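# Place the carton upright on the low platform

## Task

Put the carton down on the low platform so that none of it sticks out past the platform's edge, standing so its printed arrows point upward, away from the platform surface.

## Robot and tools

Robot: two arms, left_arm and right_arm. Each carries an identical five-finger right hand, so a hand number, axis or side means the same on both (they are not mirror images). Calibrated bases in the scene frame: left_arm at (-0.018, +0.583, +0.204) m, right_arm at (+0.079, -0.566, +0.204) m, both nearly unrotated about z. A post stands on the floor behind the arms. A loose object may occasionally get a brief push from outside.

Scene frame: origin at table-top height, halfway between the arms' nominal bases; +z up, +x out across the table, left_arm on the +y side (not the image's left). Positions and velocities in results use this frame. Hand point: a spot fixed to the palm, 0.15 m out from the wrist face along the fingers and 0.05 m in front of the palm. Its +z runs along straight fingers, +y out of the palm, +x across the palm away from the thumb. Straight fingertips extend 0.06-0.07 m past it along +z, about 0.06 m toward -y. A wrist bracket on the little-finger side reaches 0.10 m across and can collide. With fingers level the wrist may hang below the hand point (up to 0.13 m palm down, 0.25 m palm up) and hit the table first.

A row is 28 numbers, each in [-1, 1], always for both arms: left dx, dy, dz, rx, ry, rz; left thumb_turn, thumb_bend, index, middle, ring, little, force_limit, speed; then the same 14 for the right arm. The six pose numbers are an offset, not a pose: measured from that arm's Hand target when the action or move begins, along that Hand target's own axes. 1.0 equals 0.6 m or 180 degrees; rx, ry, rz form one rotation vector. All six zero asks nothing new of the arm. Repeating an offset in a new call moves the arm further. The commanded orientation is clipped each step to within 32 degrees of the measured one. The hand point often stops short of the Hand target; send the remaining gap as a new offset. To stop pressing on something, command back past the hand point.

Hand numbers are absolute targets: -1 open, +1 closed. thumb_turn -1 beside the palm, +1 in front opposite the fingers; thumb_bend -1 straight, +1 bent; fingers -1 straight, +1 curled. force_limit maps -1..+1 to about 0..10 N at the fingertip (0..15 N for the two thumb motors). speed rises from nearly 0 at -1 to full at +0.48 and stays full up to +1. There is no keep-as-is value: repeat the eight hand numbers of the last executed row for that hand (or, before any, its hand_measured plus hand_force_limit and hand_speed). With the thumb turned in front, the hand encloses objects about 0.035-0.065 m thick. For a soft grip close at speed -0.94 or below. To grip harder, raise force_limit and send a target more closed than hand_measured.

Tools:
- execute_actions(actions, cameras): actions is a list of actions; each action is up to 15 rows, one per 1/30 s step, every row counted from the action's start pose; a short action repeats its last row to step 15. Images come only for an empty list or when cameras names them.
- move(target, speed, blend, stop_force, zero, blocking, cameras): target is one row or up to 15 rows, all offsets from the same starting Hand targets. speed in m/s, 0.002-3.2, default 0.25 (turns up to twice that in rad/s), one value or one per target. blend in m rounds corners, default 0 (stop at each). stop_force 4-120 N ends an arm's path when its wrist sensor feels that much push against the motion; use it slowly for placing or touching, and give all targets the same hand numbers. zero (default true) rezeros before the move. blocking=false returns early, not allowed with stop_force. Paths are straight, do not avoid obstacles, and can overshoot when fast. The 'move:' line reports done, off_target, moving, held or fault, plus limits=paced (pose clipped) or limits=held (steps withheld).
- wait(seconds 0-3600), stop(), zoom_image(camera, region [x0, y0, x1, y1] in pixels, at most 504 wide and high), show_instructions() for the reference image, zero_wrist_force(arm), finished_scene(scene=1).
Cameras: cam_head_left, cam_head_right, cam_high, cam_low, cam_left_wrist, cam_right_wrist (672x504 each).

Results: end_effector_position (m), end_effector_quat_wxyz, velocities, Hand target, hand_measured, hand_stopped_by (moving, target, force, stalled, fault), hand_load_n (positive pushes a finger open; a lost grip shows as load near 0), joint positions and torques, and Wrist force/torque in the hand's own axes (contact reads as force from the surface into the arm).

Avoid: letting the carton drop, even slightly, or releasing it while it moves; slamming or pushing hard on the table, post or platform; pushing past a firm contact, since the arms are stiff. Contact torque beyond joint limits (elbow 132, wrists 47.5 N m) or about 150 N outside force stops the arm for 10 s; overheated motors (85 °C) brake it longer. Keep the arms away from each other and from each other's fingers. Anything falling off the table fails the task. The final placement must stay correct once the hands let go.

Each tool is called in YAML: its name, and indented under it one key for each argument.

Reference images:

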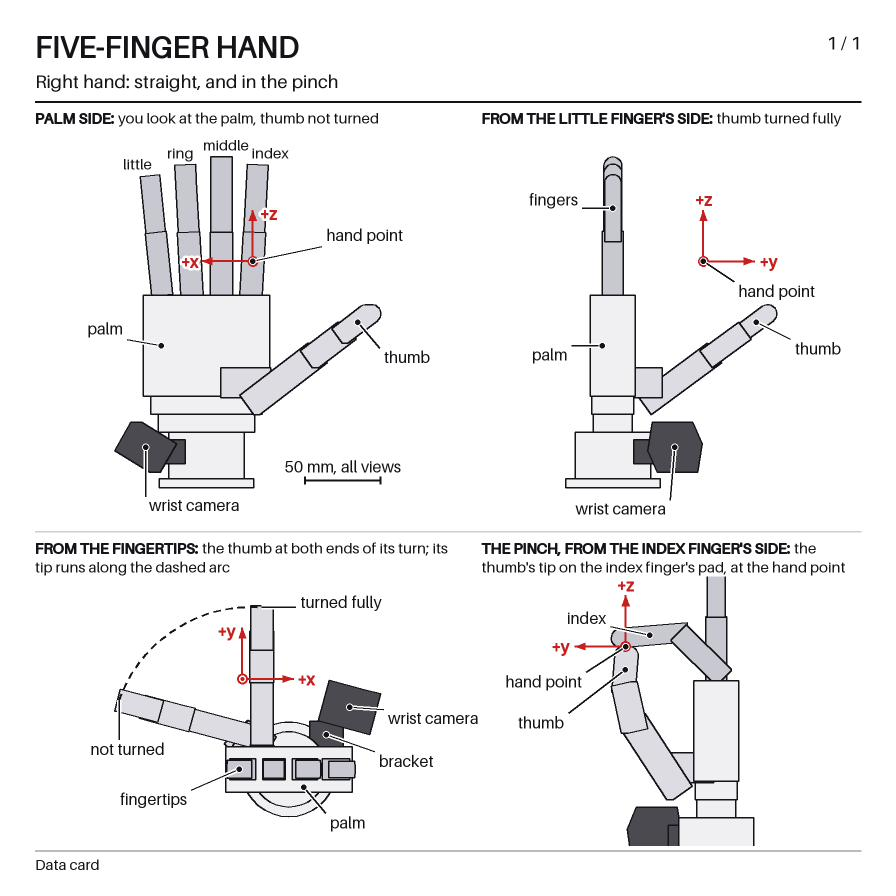

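## Session

execute_actions:
  actions: []

Scene clock: 0.00 s.
left_arm: end_effector_position=(+0.9027, +0.7471, +0.1222) hand_measured=(-1.000, -1.000, -1.000, -1.000, -1.000, -1.000) hand_load_n=(+0.0, +0.0, +0.0, +0.0, +0.0, +0.0) hand_stopped_by=(target, target, target, target, target, target) hand_force_limit=0.00 hand_speed=-0.80 end_effector_quat_wxyz=(-0.035, +0.063, +0.997, +0.033) | right_arm: end_effector_position=(+0.8700, +0.0114, +0.1300) hand_measured=(-1.000, -1.000, -1.000, -1.000, -1.000, -1.000) hand_load_n=(+0.0, +0.0, +0.0, +0.0, +0.0, +0.0) hand_stopped_by=(target, target, target, target, target, target) hand_force_limit=0.00 hand_speed=-0.80 end_effector_quat_wxyz=(+0.329, -0.085, +0.939, +0.048)
Joint positions: left_arm=[-0.117 -0.525 1.107 1.061 1.507 -1.542] | right_arm=[0.446 -0.741 1.535 0.108 1.694 -1.361]
Joint velocities: within noise
Joint torques (N m): no reading
Wrist force (N): no reading
Wrist torque (N m): no reading
Wrist force, peak (N): no reading
Hand target: left_arm +0.9027, +0.7471, +0.1222; -0.035, +0.063, +0.997, +0.033 | right_arm +0.8700, +0.0114, +0.1300; +0.329, -0.085, +0.939, +0.048

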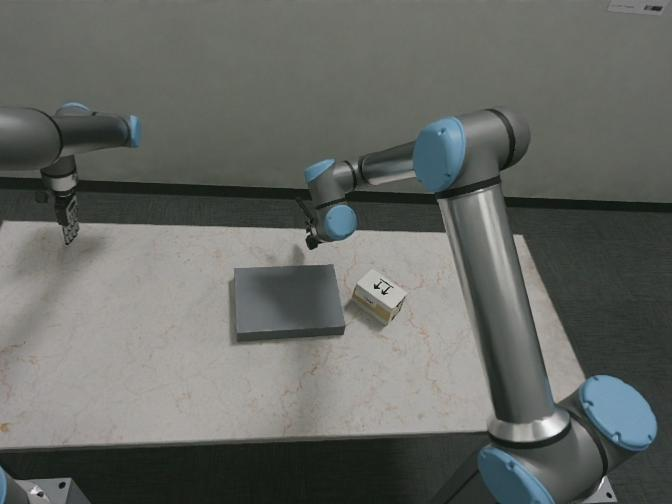

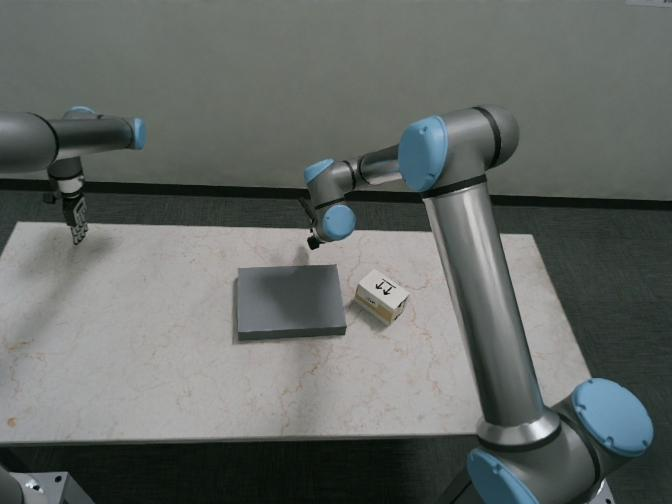

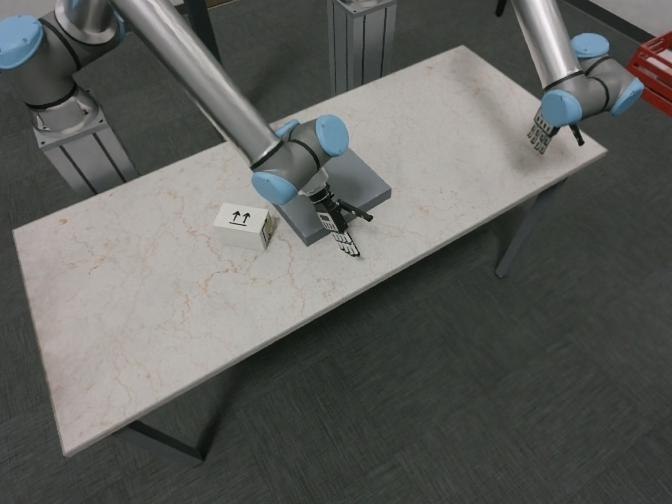

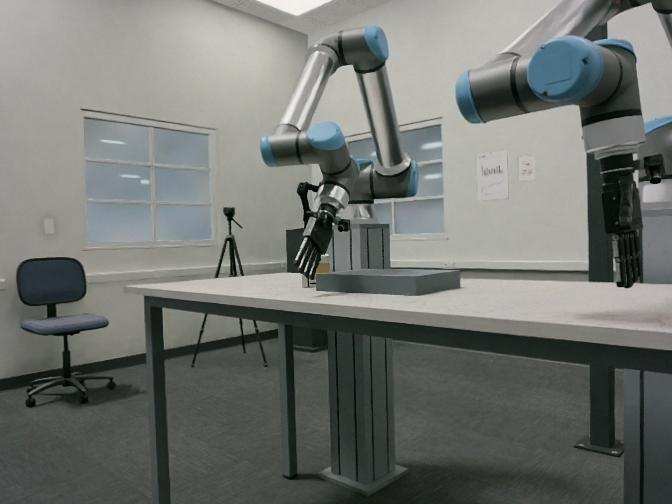

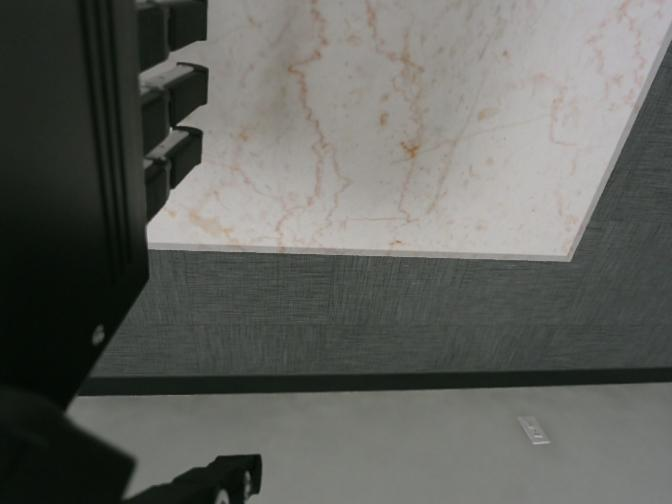

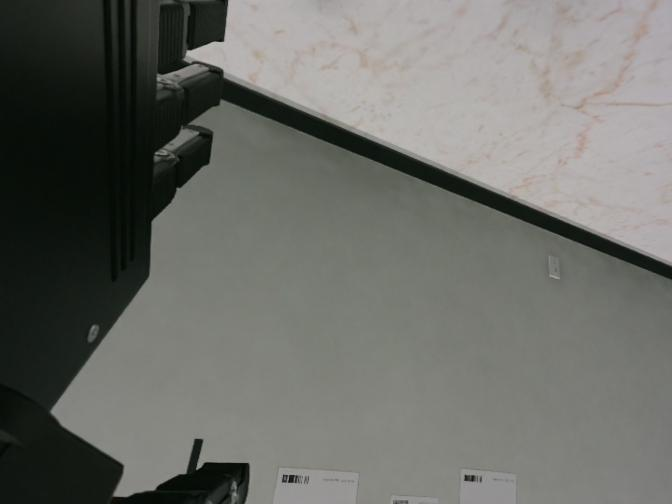

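zoom_image:
  camera: "cam_head_left"
  region: [300, 220, 460, 350]

zoom_image:
  camera: "cam_high"
  region: [180, 130, 420, 310]

zoom_image:
  camera: "cam_low"
  region: [250, 170, 480, 340]

Scaled by 3.150.

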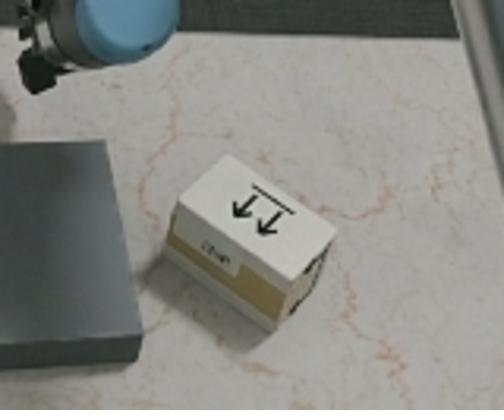

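Scaled by 2.100.

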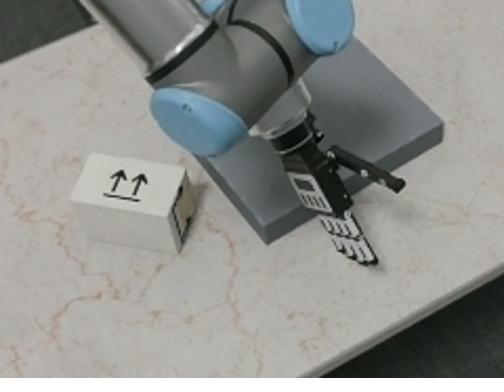

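Scaled by 2.191.

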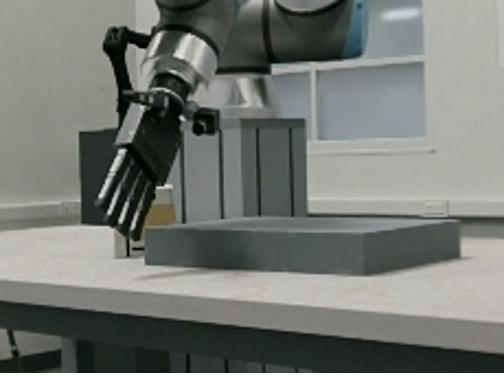

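move:
  target: [0,0,0,0,0,0,-1,-1,-1,-1,-1,-1,0,-0.8, 0.236,-0.468,-0.531,0,0,0.5,-1,-1,-1,-1,-1,-1,0,-0.8]
  cameras: ["all"]

Scene clock: 266.43 s.
left_arm: end_effector_position=(+0.9027, +0.7471, +0.1222) hand_measured=(-1.000, -1.000, -1.000, -1.000, -1.000, -1.000) hand_load_n=(+0.0, +0.0, +0.0, +0.0, +0.0, +0.0) hand_stopped_by=(target, target, target, target, target, target) hand_force_limit=0.00 hand_speed=-0.80 end_effector_quat_wxyz=(-0.035, +0.063, +0.997, +0.033) | right_arm: end_effector_position=(+0.6200, -0.3286, +0.2795) hand_measured=(-1.000, -1.000, -1.000, -1.000, -1.000, -1.000) hand_load_n=(+0.0, +0.0, +0.0, +0.0, +0.0, +0.0) hand_stopped_by=(target, target, target, target, target, target) hand_force_limit=0.00 hand_speed=-0.80 end_effector_quat_wxyz=(+0.199, +0.604, +0.724, +0.267)
Joint positions: left_arm=[-0.117 -0.525 1.107 1.061 1.507 -1.542] | right_arm=[0.153 -1.39 2.33 -0.045 1.51 -0.02]
Joint torques (N m): left_arm=[3.2 -95.51 -29.61 3.85 -0.47 -0.11] | right_arm=[10.07 -43.86 -37.45 -2.07 2.01 1.01]
Wrist force (N): left_arm=[0.0 0.1 0.0] | right_arm=[-0.3 0.1 -0.5]
Wrist torque (N m): left_arm=[0.01 0.00 0.01] | right_arm=[-0.03 0.03 0.02]
Wrist force, peak (N): left_arm=[-0.2 0.4 0.4] | right_arm=[-0.3 -0.1 -1.6]
Hand target: left_arm +0.9027, +0.7471, +0.1222; -0.035, +0.063, +0.997, +0.033 | right_arm +0.6201, -0.3286, +0.2796; +0.199, +0.604, +0.724, +0.267
Off the commanded pose: left_arm 0.000 m, 0 deg | right_arm 0.000 m, 0 deg.
move: done

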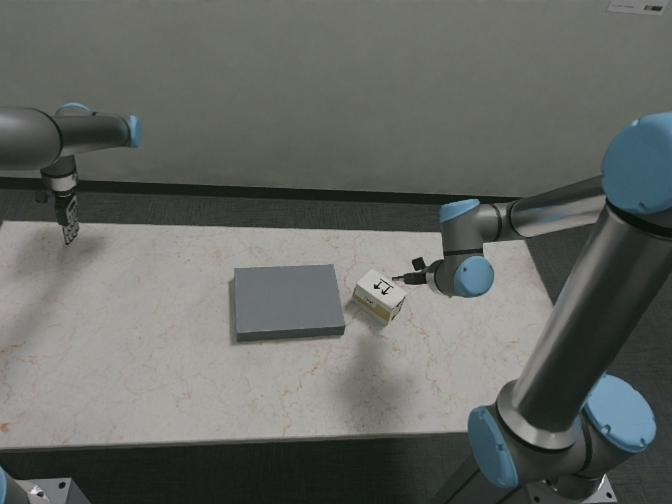

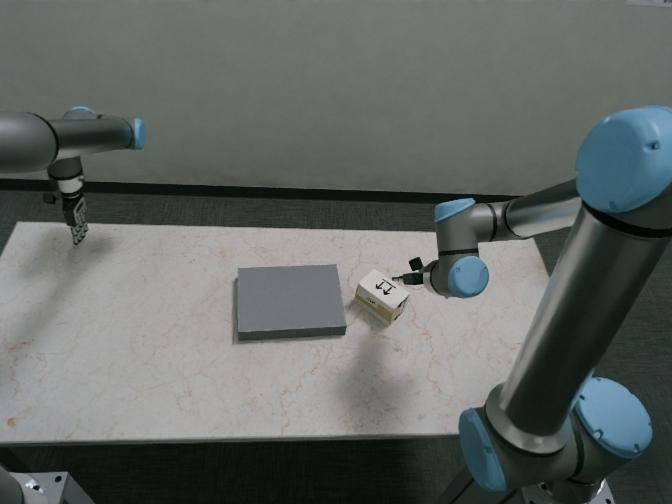

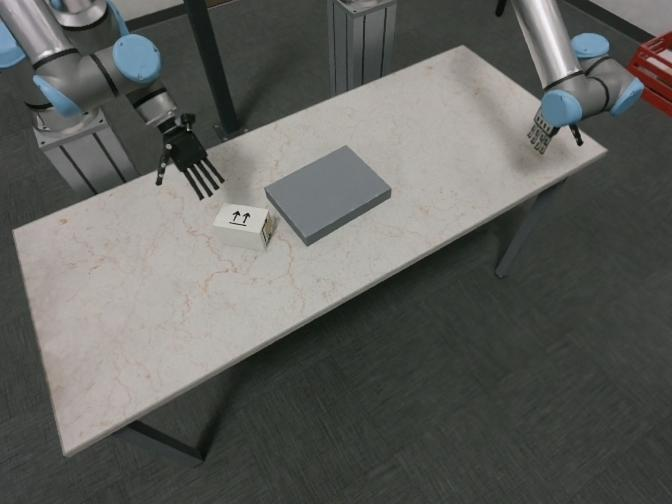

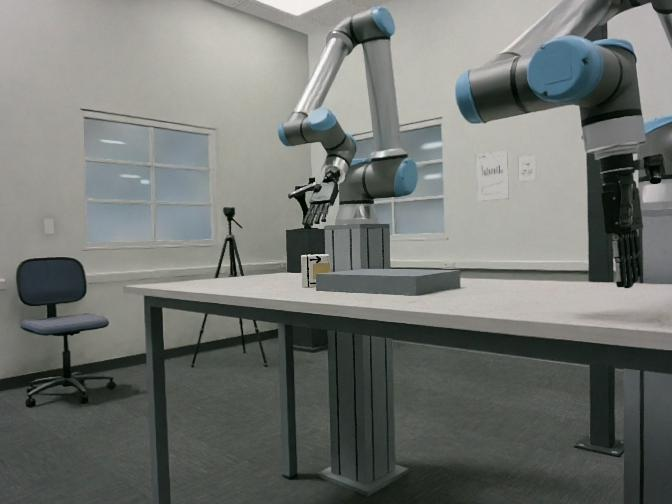

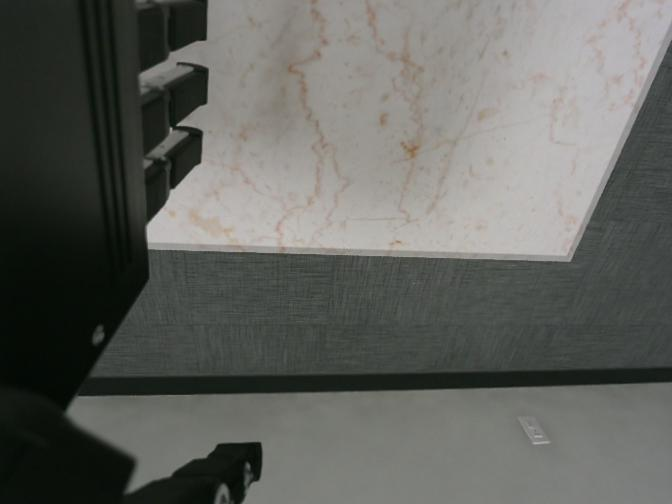

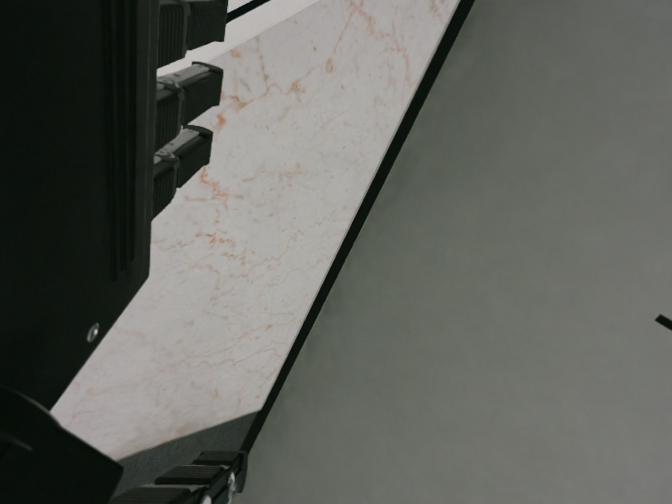

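zoom_image:
  camera: "cam_high"
  region: [140, 100, 400, 280]

zoom_image:
  camera: "cam_low"
  region: [270, 150, 470, 300]

zoom_image:
  camera: "cam_head_right"
  region: [220, 230, 520, 380]

Scaled by 1.938.

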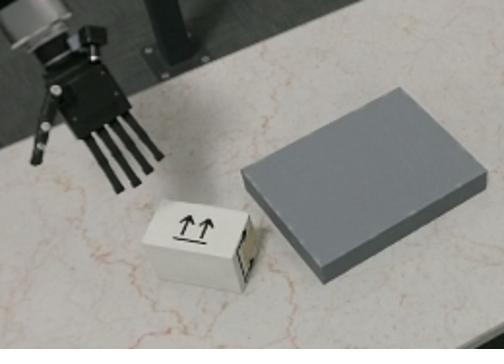

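Scaled by 2.520.

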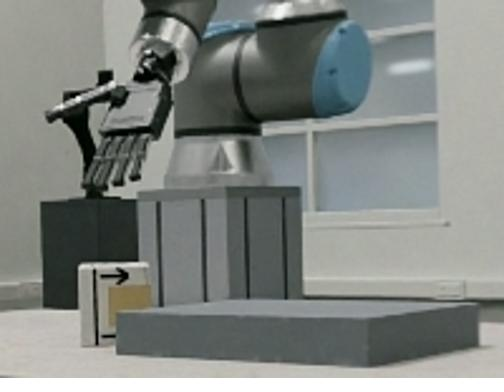

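Scaled by 1.680.

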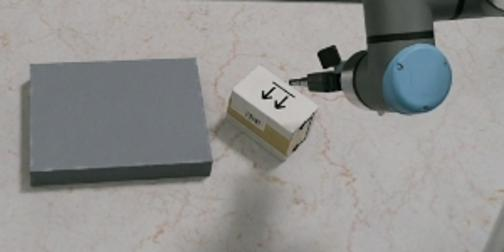

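zoom_image:
  camera: "cam_high"
  region: [200, 190, 290, 260]

zoom_image:
  camera: "cam_head_left"
  region: [340, 260, 420, 335]

zoom_image:
  camera: "cam_low"
  region: [290, 245, 350, 300]

Scaled by 5.600.

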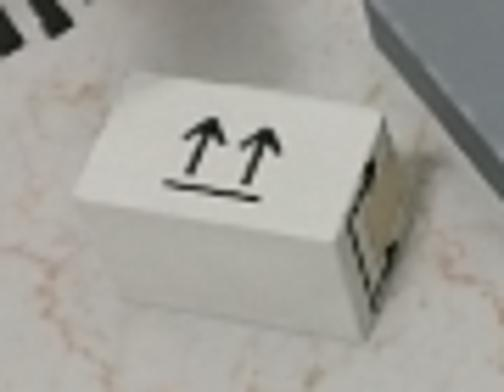

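Scaled by 6.300.

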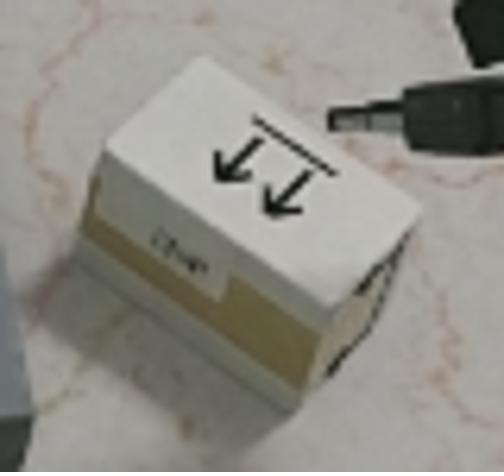

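Scaled by 8.400.

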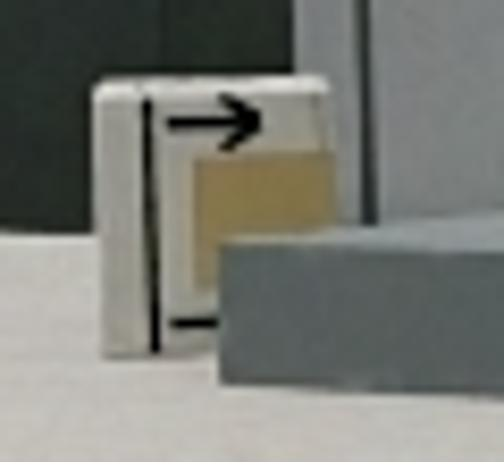

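move:
  target: [0,0,0,0,0,0,-1,-1,-1,-1,-1,-1,0,-0.8, 0.186,0.0527,0.1147,0.1316,0.2305,-0.672,-1,-1,-1,-1,-1,-1,0,-0.8]
  cameras: ["all"]

Scene clock: 636.00 s.
left_arm: end_effector_position=(+0.9027, +0.7471, +0.1222) hand_measured=(-1.000, -1.000, -1.000, -1.000, -1.000, -1.000) hand_load_n=(+0.0, +0.0, +0.0, +0.0, +0.0, +0.0) hand_stopped_by=(target, target, target, target, target, target) hand_force_limit=0.00 hand_speed=-0.80 end_effector_quat_wxyz=(-0.035, +0.063, +0.997, +0.033) | right_arm: end_effector_position=(+0.6652, -0.2049, +0.2497) hand_measured=(-1.000, -1.000, -1.000, -1.000, -1.000, -1.000) hand_load_n=(+0.0, +0.0, +0.0, +0.0, +0.0, +0.0) hand_stopped_by=(target, target, target, target, target, target) hand_force_limit=0.00 hand_speed=-0.80 end_effector_quat_wxyz=(+0.000, -0.399, +0.917, +0.000)
Joint positions: left_arm=[-0.117 -0.525 1.107 1.061 1.507 -1.542] | right_arm=[0.209 -0.974 1.69 0.856 1.571 -2.198]
Joint torques (N m): left_arm=[4.08 -96.36 -30.81 3.81 0.01 0.16] | right_arm=[-7.59 -88.48 -14.74 0.15 -1.74 -0.65]
Wrist force (N): left_arm=[0.2 0.0 -0.4] | right_arm=[-0.2 0.2 -1.1]
Wrist torque (N m): left_arm=[0.02 -0.01 0.02] | right_arm=[0.04 0.05 -0.10]
Wrist force, peak (N): left_arm=[0.5 0.2 -0.6] | right_arm=[-0.8 0.2 -1.9]
Hand target: left_arm +0.9027, +0.7471, +0.1222; -0.035, +0.063, +0.997, +0.033 | right_arm +0.6652, -0.2050, +0.2497; +0.000, -0.400, +0.917, +0.000
Off the commanded pose: left_arm 0.000 m, 0 deg | right_arm 0.000 m, 0 deg.
move: done

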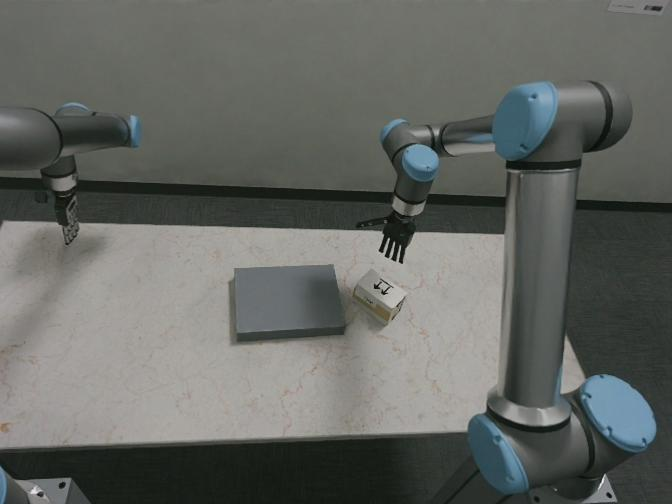

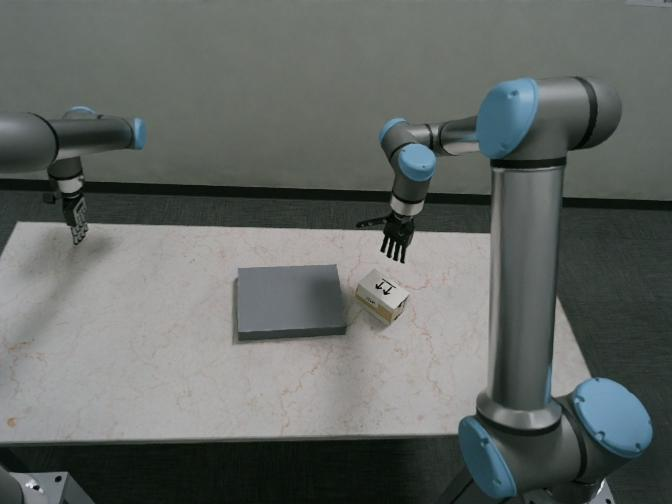

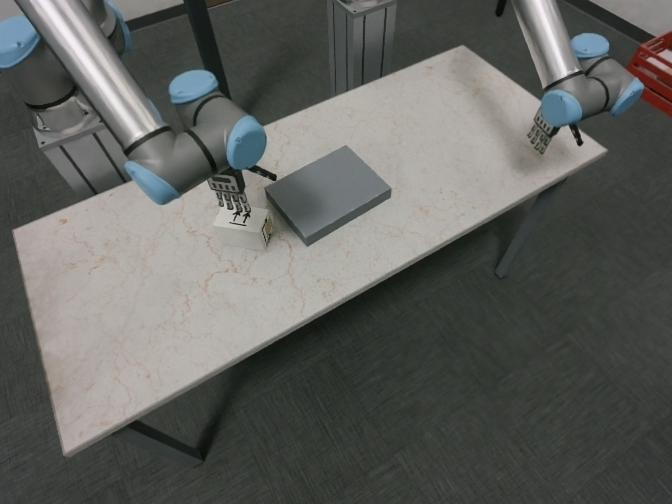

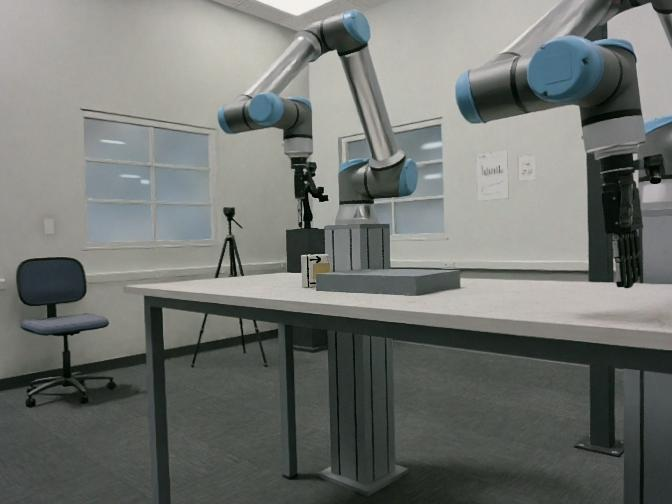

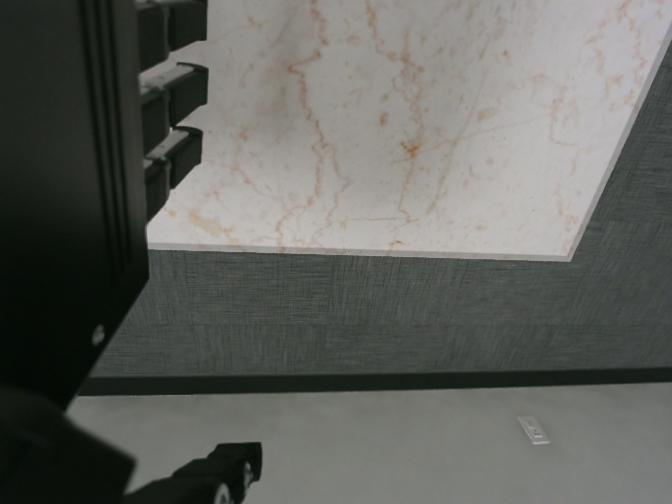

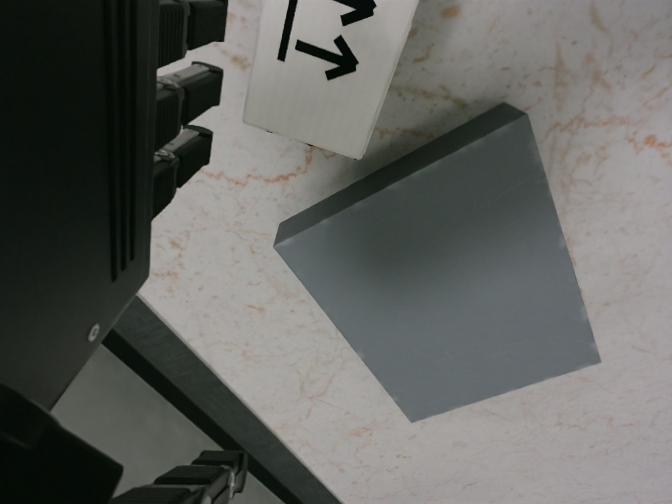

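move:
  target: [0,0,0,0,0,0,-1,-1,-1,-1,-1,-1,0,-0.8, 0.16,0,-0.0833,0,0,0,-1,-1,-1,-1,-1,-1,0,-0.8]
  cameras: ["cam_right_wrist","cam_high","cam_head_left"]

Scene clock: 643.47 s.
left_arm: end_effector_position=(+0.9027, +0.7471, +0.1222) hand_measured=(-1.000, -1.000, -1.000, -1.000, -1.000, -1.000) hand_load_n=(+0.0, +0.0, +0.0, +0.0, +0.0, -0.5) hand_stopped_by=(target, target, target, target, target, target) hand_force_limit=0.00 hand_speed=-0.80 end_effector_quat_wxyz=(-0.035, +0.063, +0.997, +0.033) | right_arm: end_effector_position=(+0.5999, -0.2753, +0.2997) hand_measured=(-1.000, -1.000, -1.000, -1.000, -1.000, -1.000) hand_load_n=(+0.0, +0.0, +0.0, +0.0, +0.0, +0.0) hand_stopped_by=(target, target, target, target, target, target) hand_force_limit=0.00 hand_speed=-0.80 end_effector_quat_wxyz=(+0.000, -0.399, +0.917, +0.000)
Joint positions: left_arm=[-0.117 -0.525 1.107 1.061 1.507 -1.542] | right_arm=[0.11 -1.145 1.863 0.853 1.571 -2.297]
Joint torques (N m): left_arm=[3.02 -100.27 -28.78 4.07 -0.26 0.03] | right_arm=[-0.18 -78.21 -33.67 3.06 -2.8 0.47]
Wrist force (N): left_arm=[0.2 -0.3 -0.5] | right_arm=[0.2 0.2 -1.0]
Wrist torque (N m): left_arm=[-0.02 0.00 0.01] | right_arm=[0.03 -0.03 -0.10]
Wrist force, peak (N): left_arm=[0.4 0.2 -0.7] | right_arm=[2.7 -0.2 -2.0]
Hand target: left_arm +0.9027, +0.7471, +0.1222; -0.035, +0.063, +0.997, +0.033 | right_arm +0.5999, -0.2753, +0.2997; +0.000, -0.400, +0.917, +0.000
Off the commanded pose: left_arm 0.000 m, 0 deg | right_arm 0.000 m, 0 deg.
move: done
Images, in order (width x height): cam_head_left 672x504, cam_high 672x504, cam_right_wrist 672x504.

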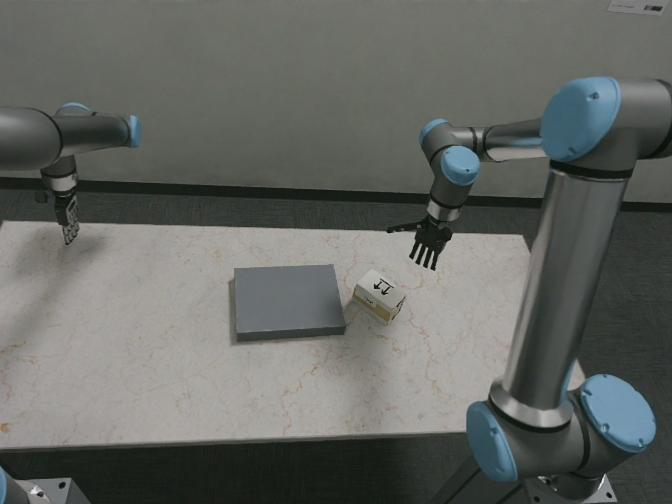

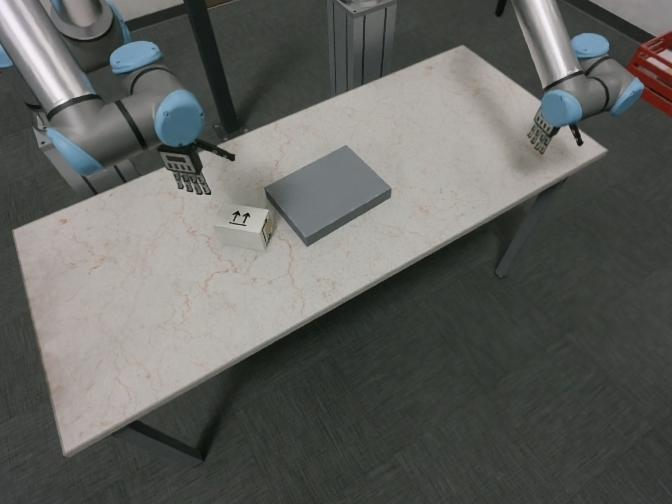

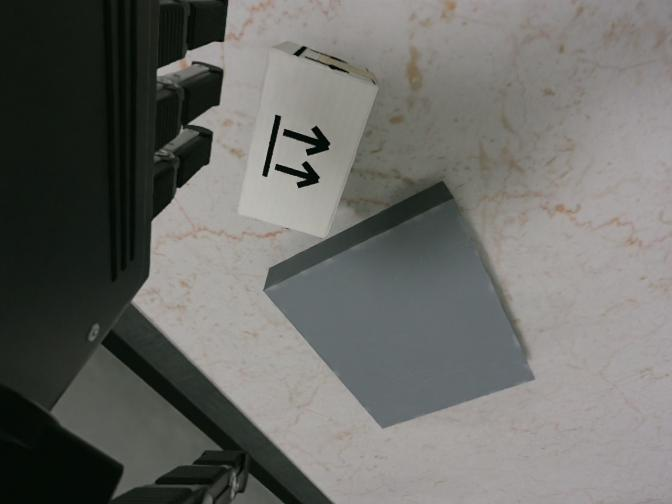

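move:
  target: [0,0,0,0,0,0,-1,-1,-1,-1,-1,-1,0,-0.8, 0,-0.08333,0,0,0,0,-1,-1,-1,-1,-1,-1,0,-0.8]
  cameras: ["cam_right_wrist","cam_high"]

zoom_image:
  camera: "cam_right_wrist"
  region: [180, 0, 520, 255]

Scene clock: 657.00 s.
left_arm: end_effector_position=(+0.9027, +0.7471, +0.1222) hand_measured=(-1.000, -1.000, -1.000, -1.000, -1.000, -1.000) hand_load_n=(+0.0, -0.5, +0.0, +0.0, +0.0, +0.0) hand_stopped_by=(target, target, target, target, target, target) hand_force_limit=0.00 hand_speed=-0.80 end_effector_quat_wxyz=(-0.035, +0.063, +0.997, +0.033) | right_arm: end_effector_position=(+0.6365, -0.3093, +0.2997) hand_measured=(-1.000, -1.000, -1.000, -1.000, -1.000, -1.000) hand_load_n=(+0.0, +0.0, +0.0, +0.0, +0.0, +0.0) hand_stopped_by=(target, target, target, target, target, target) hand_force_limit=0.00 hand_speed=-0.80 end_effector_quat_wxyz=(+0.000, -0.399, +0.917, +0.000)
Joint positions: left_arm=[-0.117 -0.525 1.107 1.061 1.507 -1.542] | right_arm=[0.047 -1.115 1.815 0.871 1.571 -2.36]
Joint torques (N m): left_arm=[3.56 -96.14 -29.5 4.23 0.18 -0.09] | right_arm=[-7.03 -72.37 -18.48 0 -2.39 -0.81]
Wrist force (N): left_arm=[0.3 0.2 -0.4] | right_arm=[0.2 0.2 -1.0]
Wrist torque (N m): left_arm=[0.04 -0.02 0.03] | right_arm=[0.02 -0.02 -0.11]
Wrist force, peak (N): left_arm=[0.3 -0.3 -0.8] | right_arm=[1.1 -2.5 -1.0]
Hand target: left_arm +0.9027, +0.7471, +0.1222; -0.035, +0.063, +0.997, +0.033 | right_arm +0.6365, -0.3094, +0.2997; +0.000, -0.400, +0.917, +0.000
Off the commanded pose: left_arm 0.000 m, 0 deg | right_arm 0.000 m, 0 deg.
move: done
Images, in order (width x height): cam_high 672x504, cam_right_wrist 672x504.

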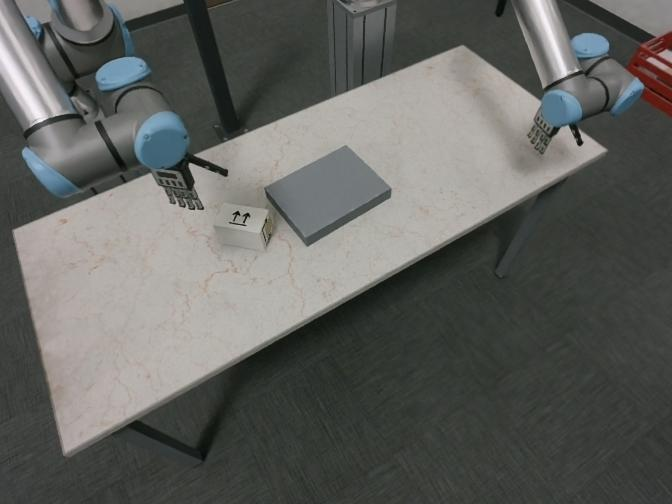

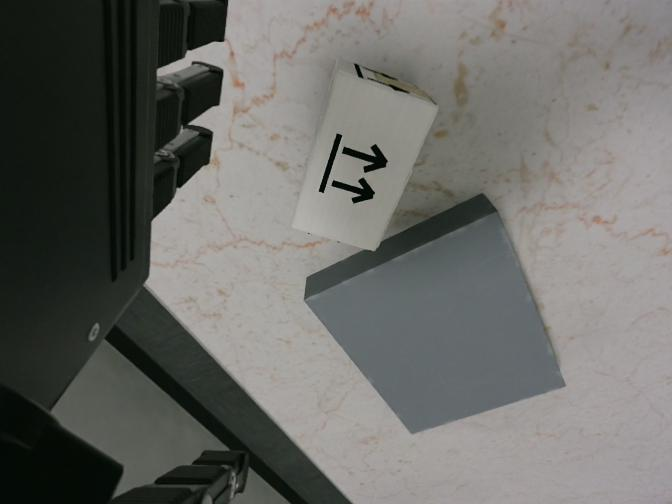

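Scaled by 1.482.

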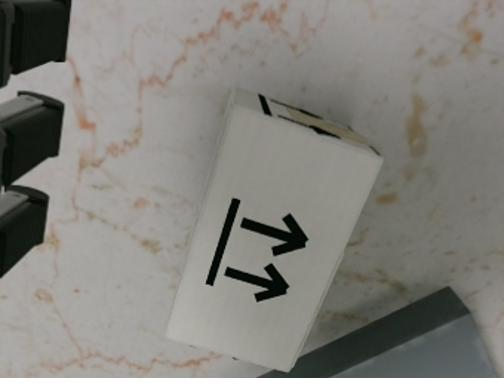

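zoom_image:
  camera: "cam_high"
  region: [140, 140, 290, 260]

Scaled by 3.360.

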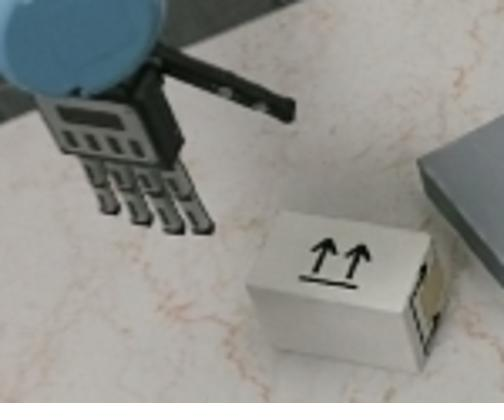

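move:
  target: [0,0,0,0,0,0,-1,-1,-1,-1,-1,-1,0,-0.8, -0.0985,0.0492,0.1912,0.2667,0.0051,0.0115,1,-1,-1,-1,-1,-1,0,0]
  cameras: ["all"]
  speed: 0.15

zoom_image:
  camera: "cam_high"
  region: [140, 120, 320, 270]

zoom_image:
  camera: "cam_head_left"
  region: [300, 200, 480, 340]

zoom_image:
  camera: "cam_low"
  region: [260, 180, 400, 310]

Scene clock: 856.57 s.
left_arm: end_effector_position=(+0.9027, +0.7471, +0.1222) hand_measured=(-1.000, -1.000, -1.000, -1.000, -1.000, -1.000) hand_load_n=(+0.0, +0.0, +0.0, +0.0, +0.0, +0.0) hand_stopped_by=(target, target, target, target, target, target) hand_force_limit=0.00 hand_speed=-0.80 end_effector_quat_wxyz=(-0.035, +0.063, +0.997, +0.033) | right_arm: end_effector_position=(+0.6551, -0.2459, +0.1850) hand_measured=(+1.000, -1.000, -1.000, -1.000, -1.000, -1.000) hand_load_n=(+0.0, +0.0, +0.0, +0.0, +0.0, +0.0) hand_stopped_by=(target, target, target, target, target, target) hand_force_limit=0.00 hand_speed=0.00 end_effector_quat_wxyz=(+0.155, -0.349, +0.844, -0.376)
Joint positions: left_arm=[-0.117 -0.525 1.107 1.061 1.507 -1.542] | right_arm=[0.469 -0.99 1.891 0.326 2.351 -2.042]
Joint torques (N m): left_arm=[2.97 -96.13 -30.01 4.17 -0.14 -0.36] | right_arm=[2.13 -78.22 -26.78 5.81 1.78 -1.6]
Wrist force (N): left_arm=[0.5 0.2 -0.5] | right_arm=[0.0 -0.5 -1.3]
Wrist torque (N m): left_arm=[0.06 -0.05 0.05] | right_arm=[0.02 -0.03 -0.07]
Wrist force, peak (N): left_arm=[0.5 0.4 -0.6] | right_arm=[0.5 -0.5 -2.1]
Hand target: left_arm +0.9027, +0.7471, +0.1222; -0.035, +0.063, +0.997, +0.033 | right_arm +0.6550, -0.2460, +0.1850; +0.155, -0.349, +0.844, -0.376
Off the commanded pose: left_arm 0.000 m, 0 deg | right_arm 0.000 m, 0 deg.
move: done

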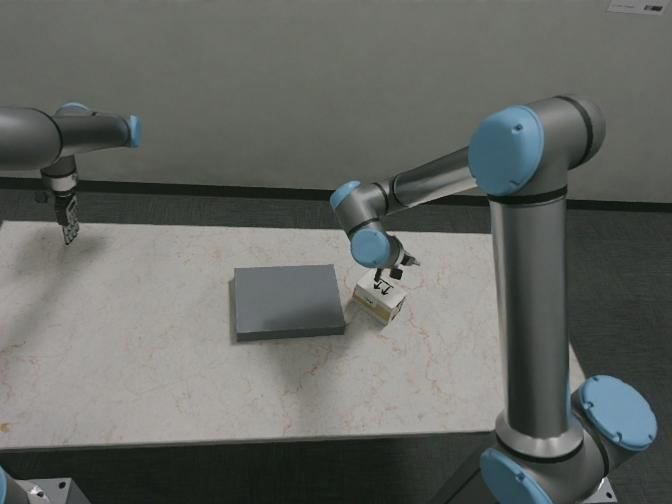

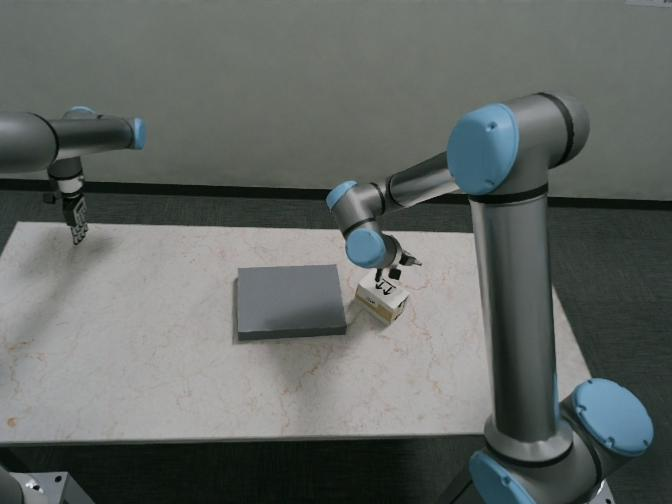

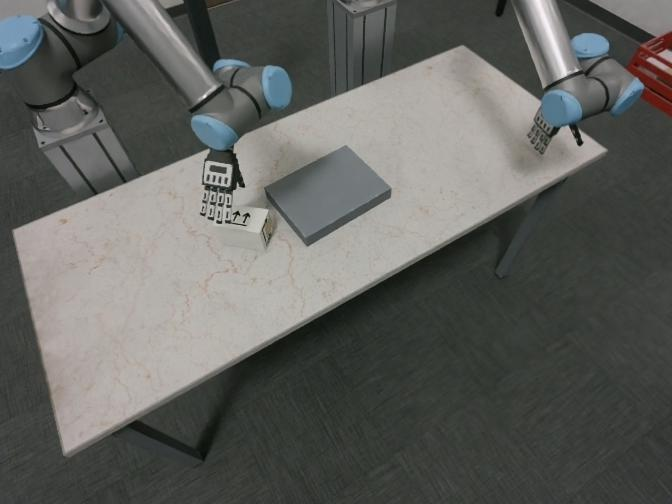

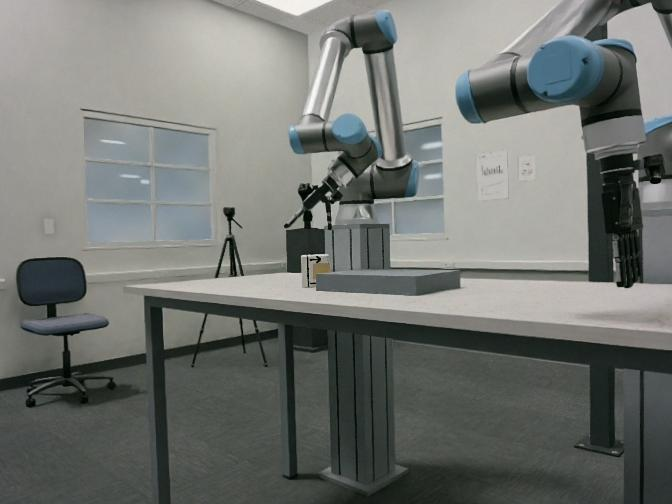

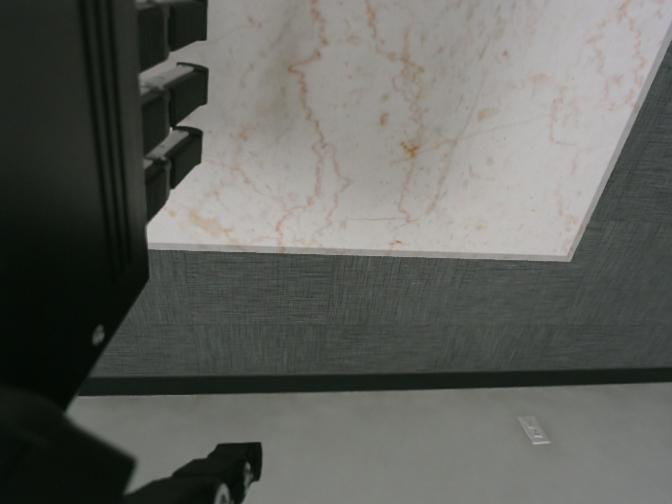

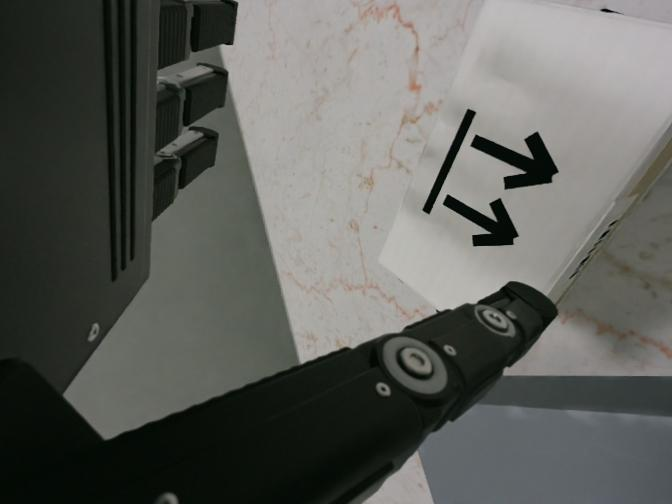

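Scaled by 2.800.

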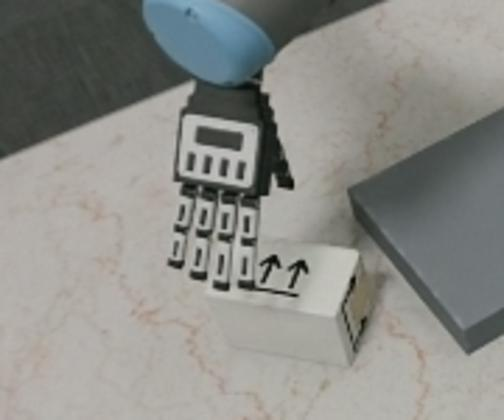

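Scaled by 2.800.

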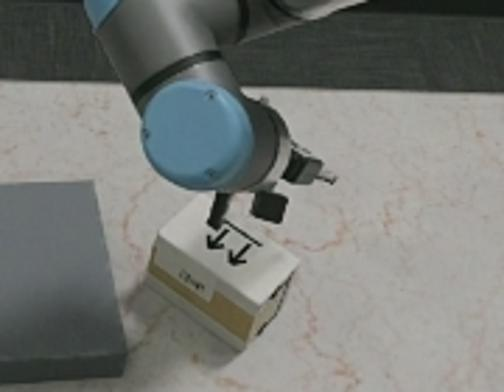

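Scaled by 3.600.

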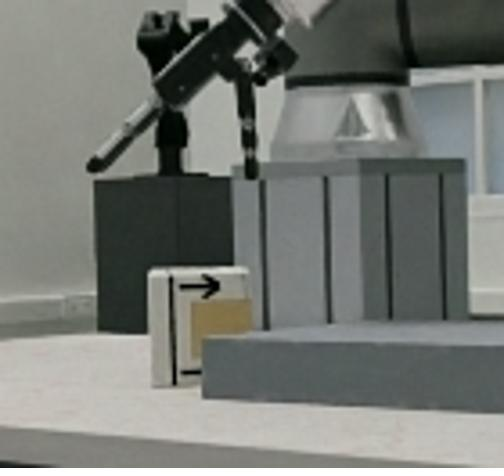

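zoom_image:
  camera: "cam_low"
  region: [280, 210, 350, 295]

Scaled by 5.929.

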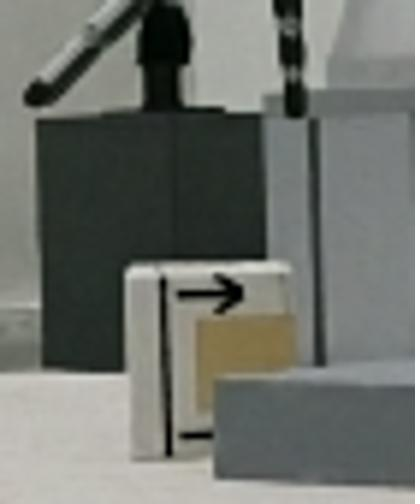

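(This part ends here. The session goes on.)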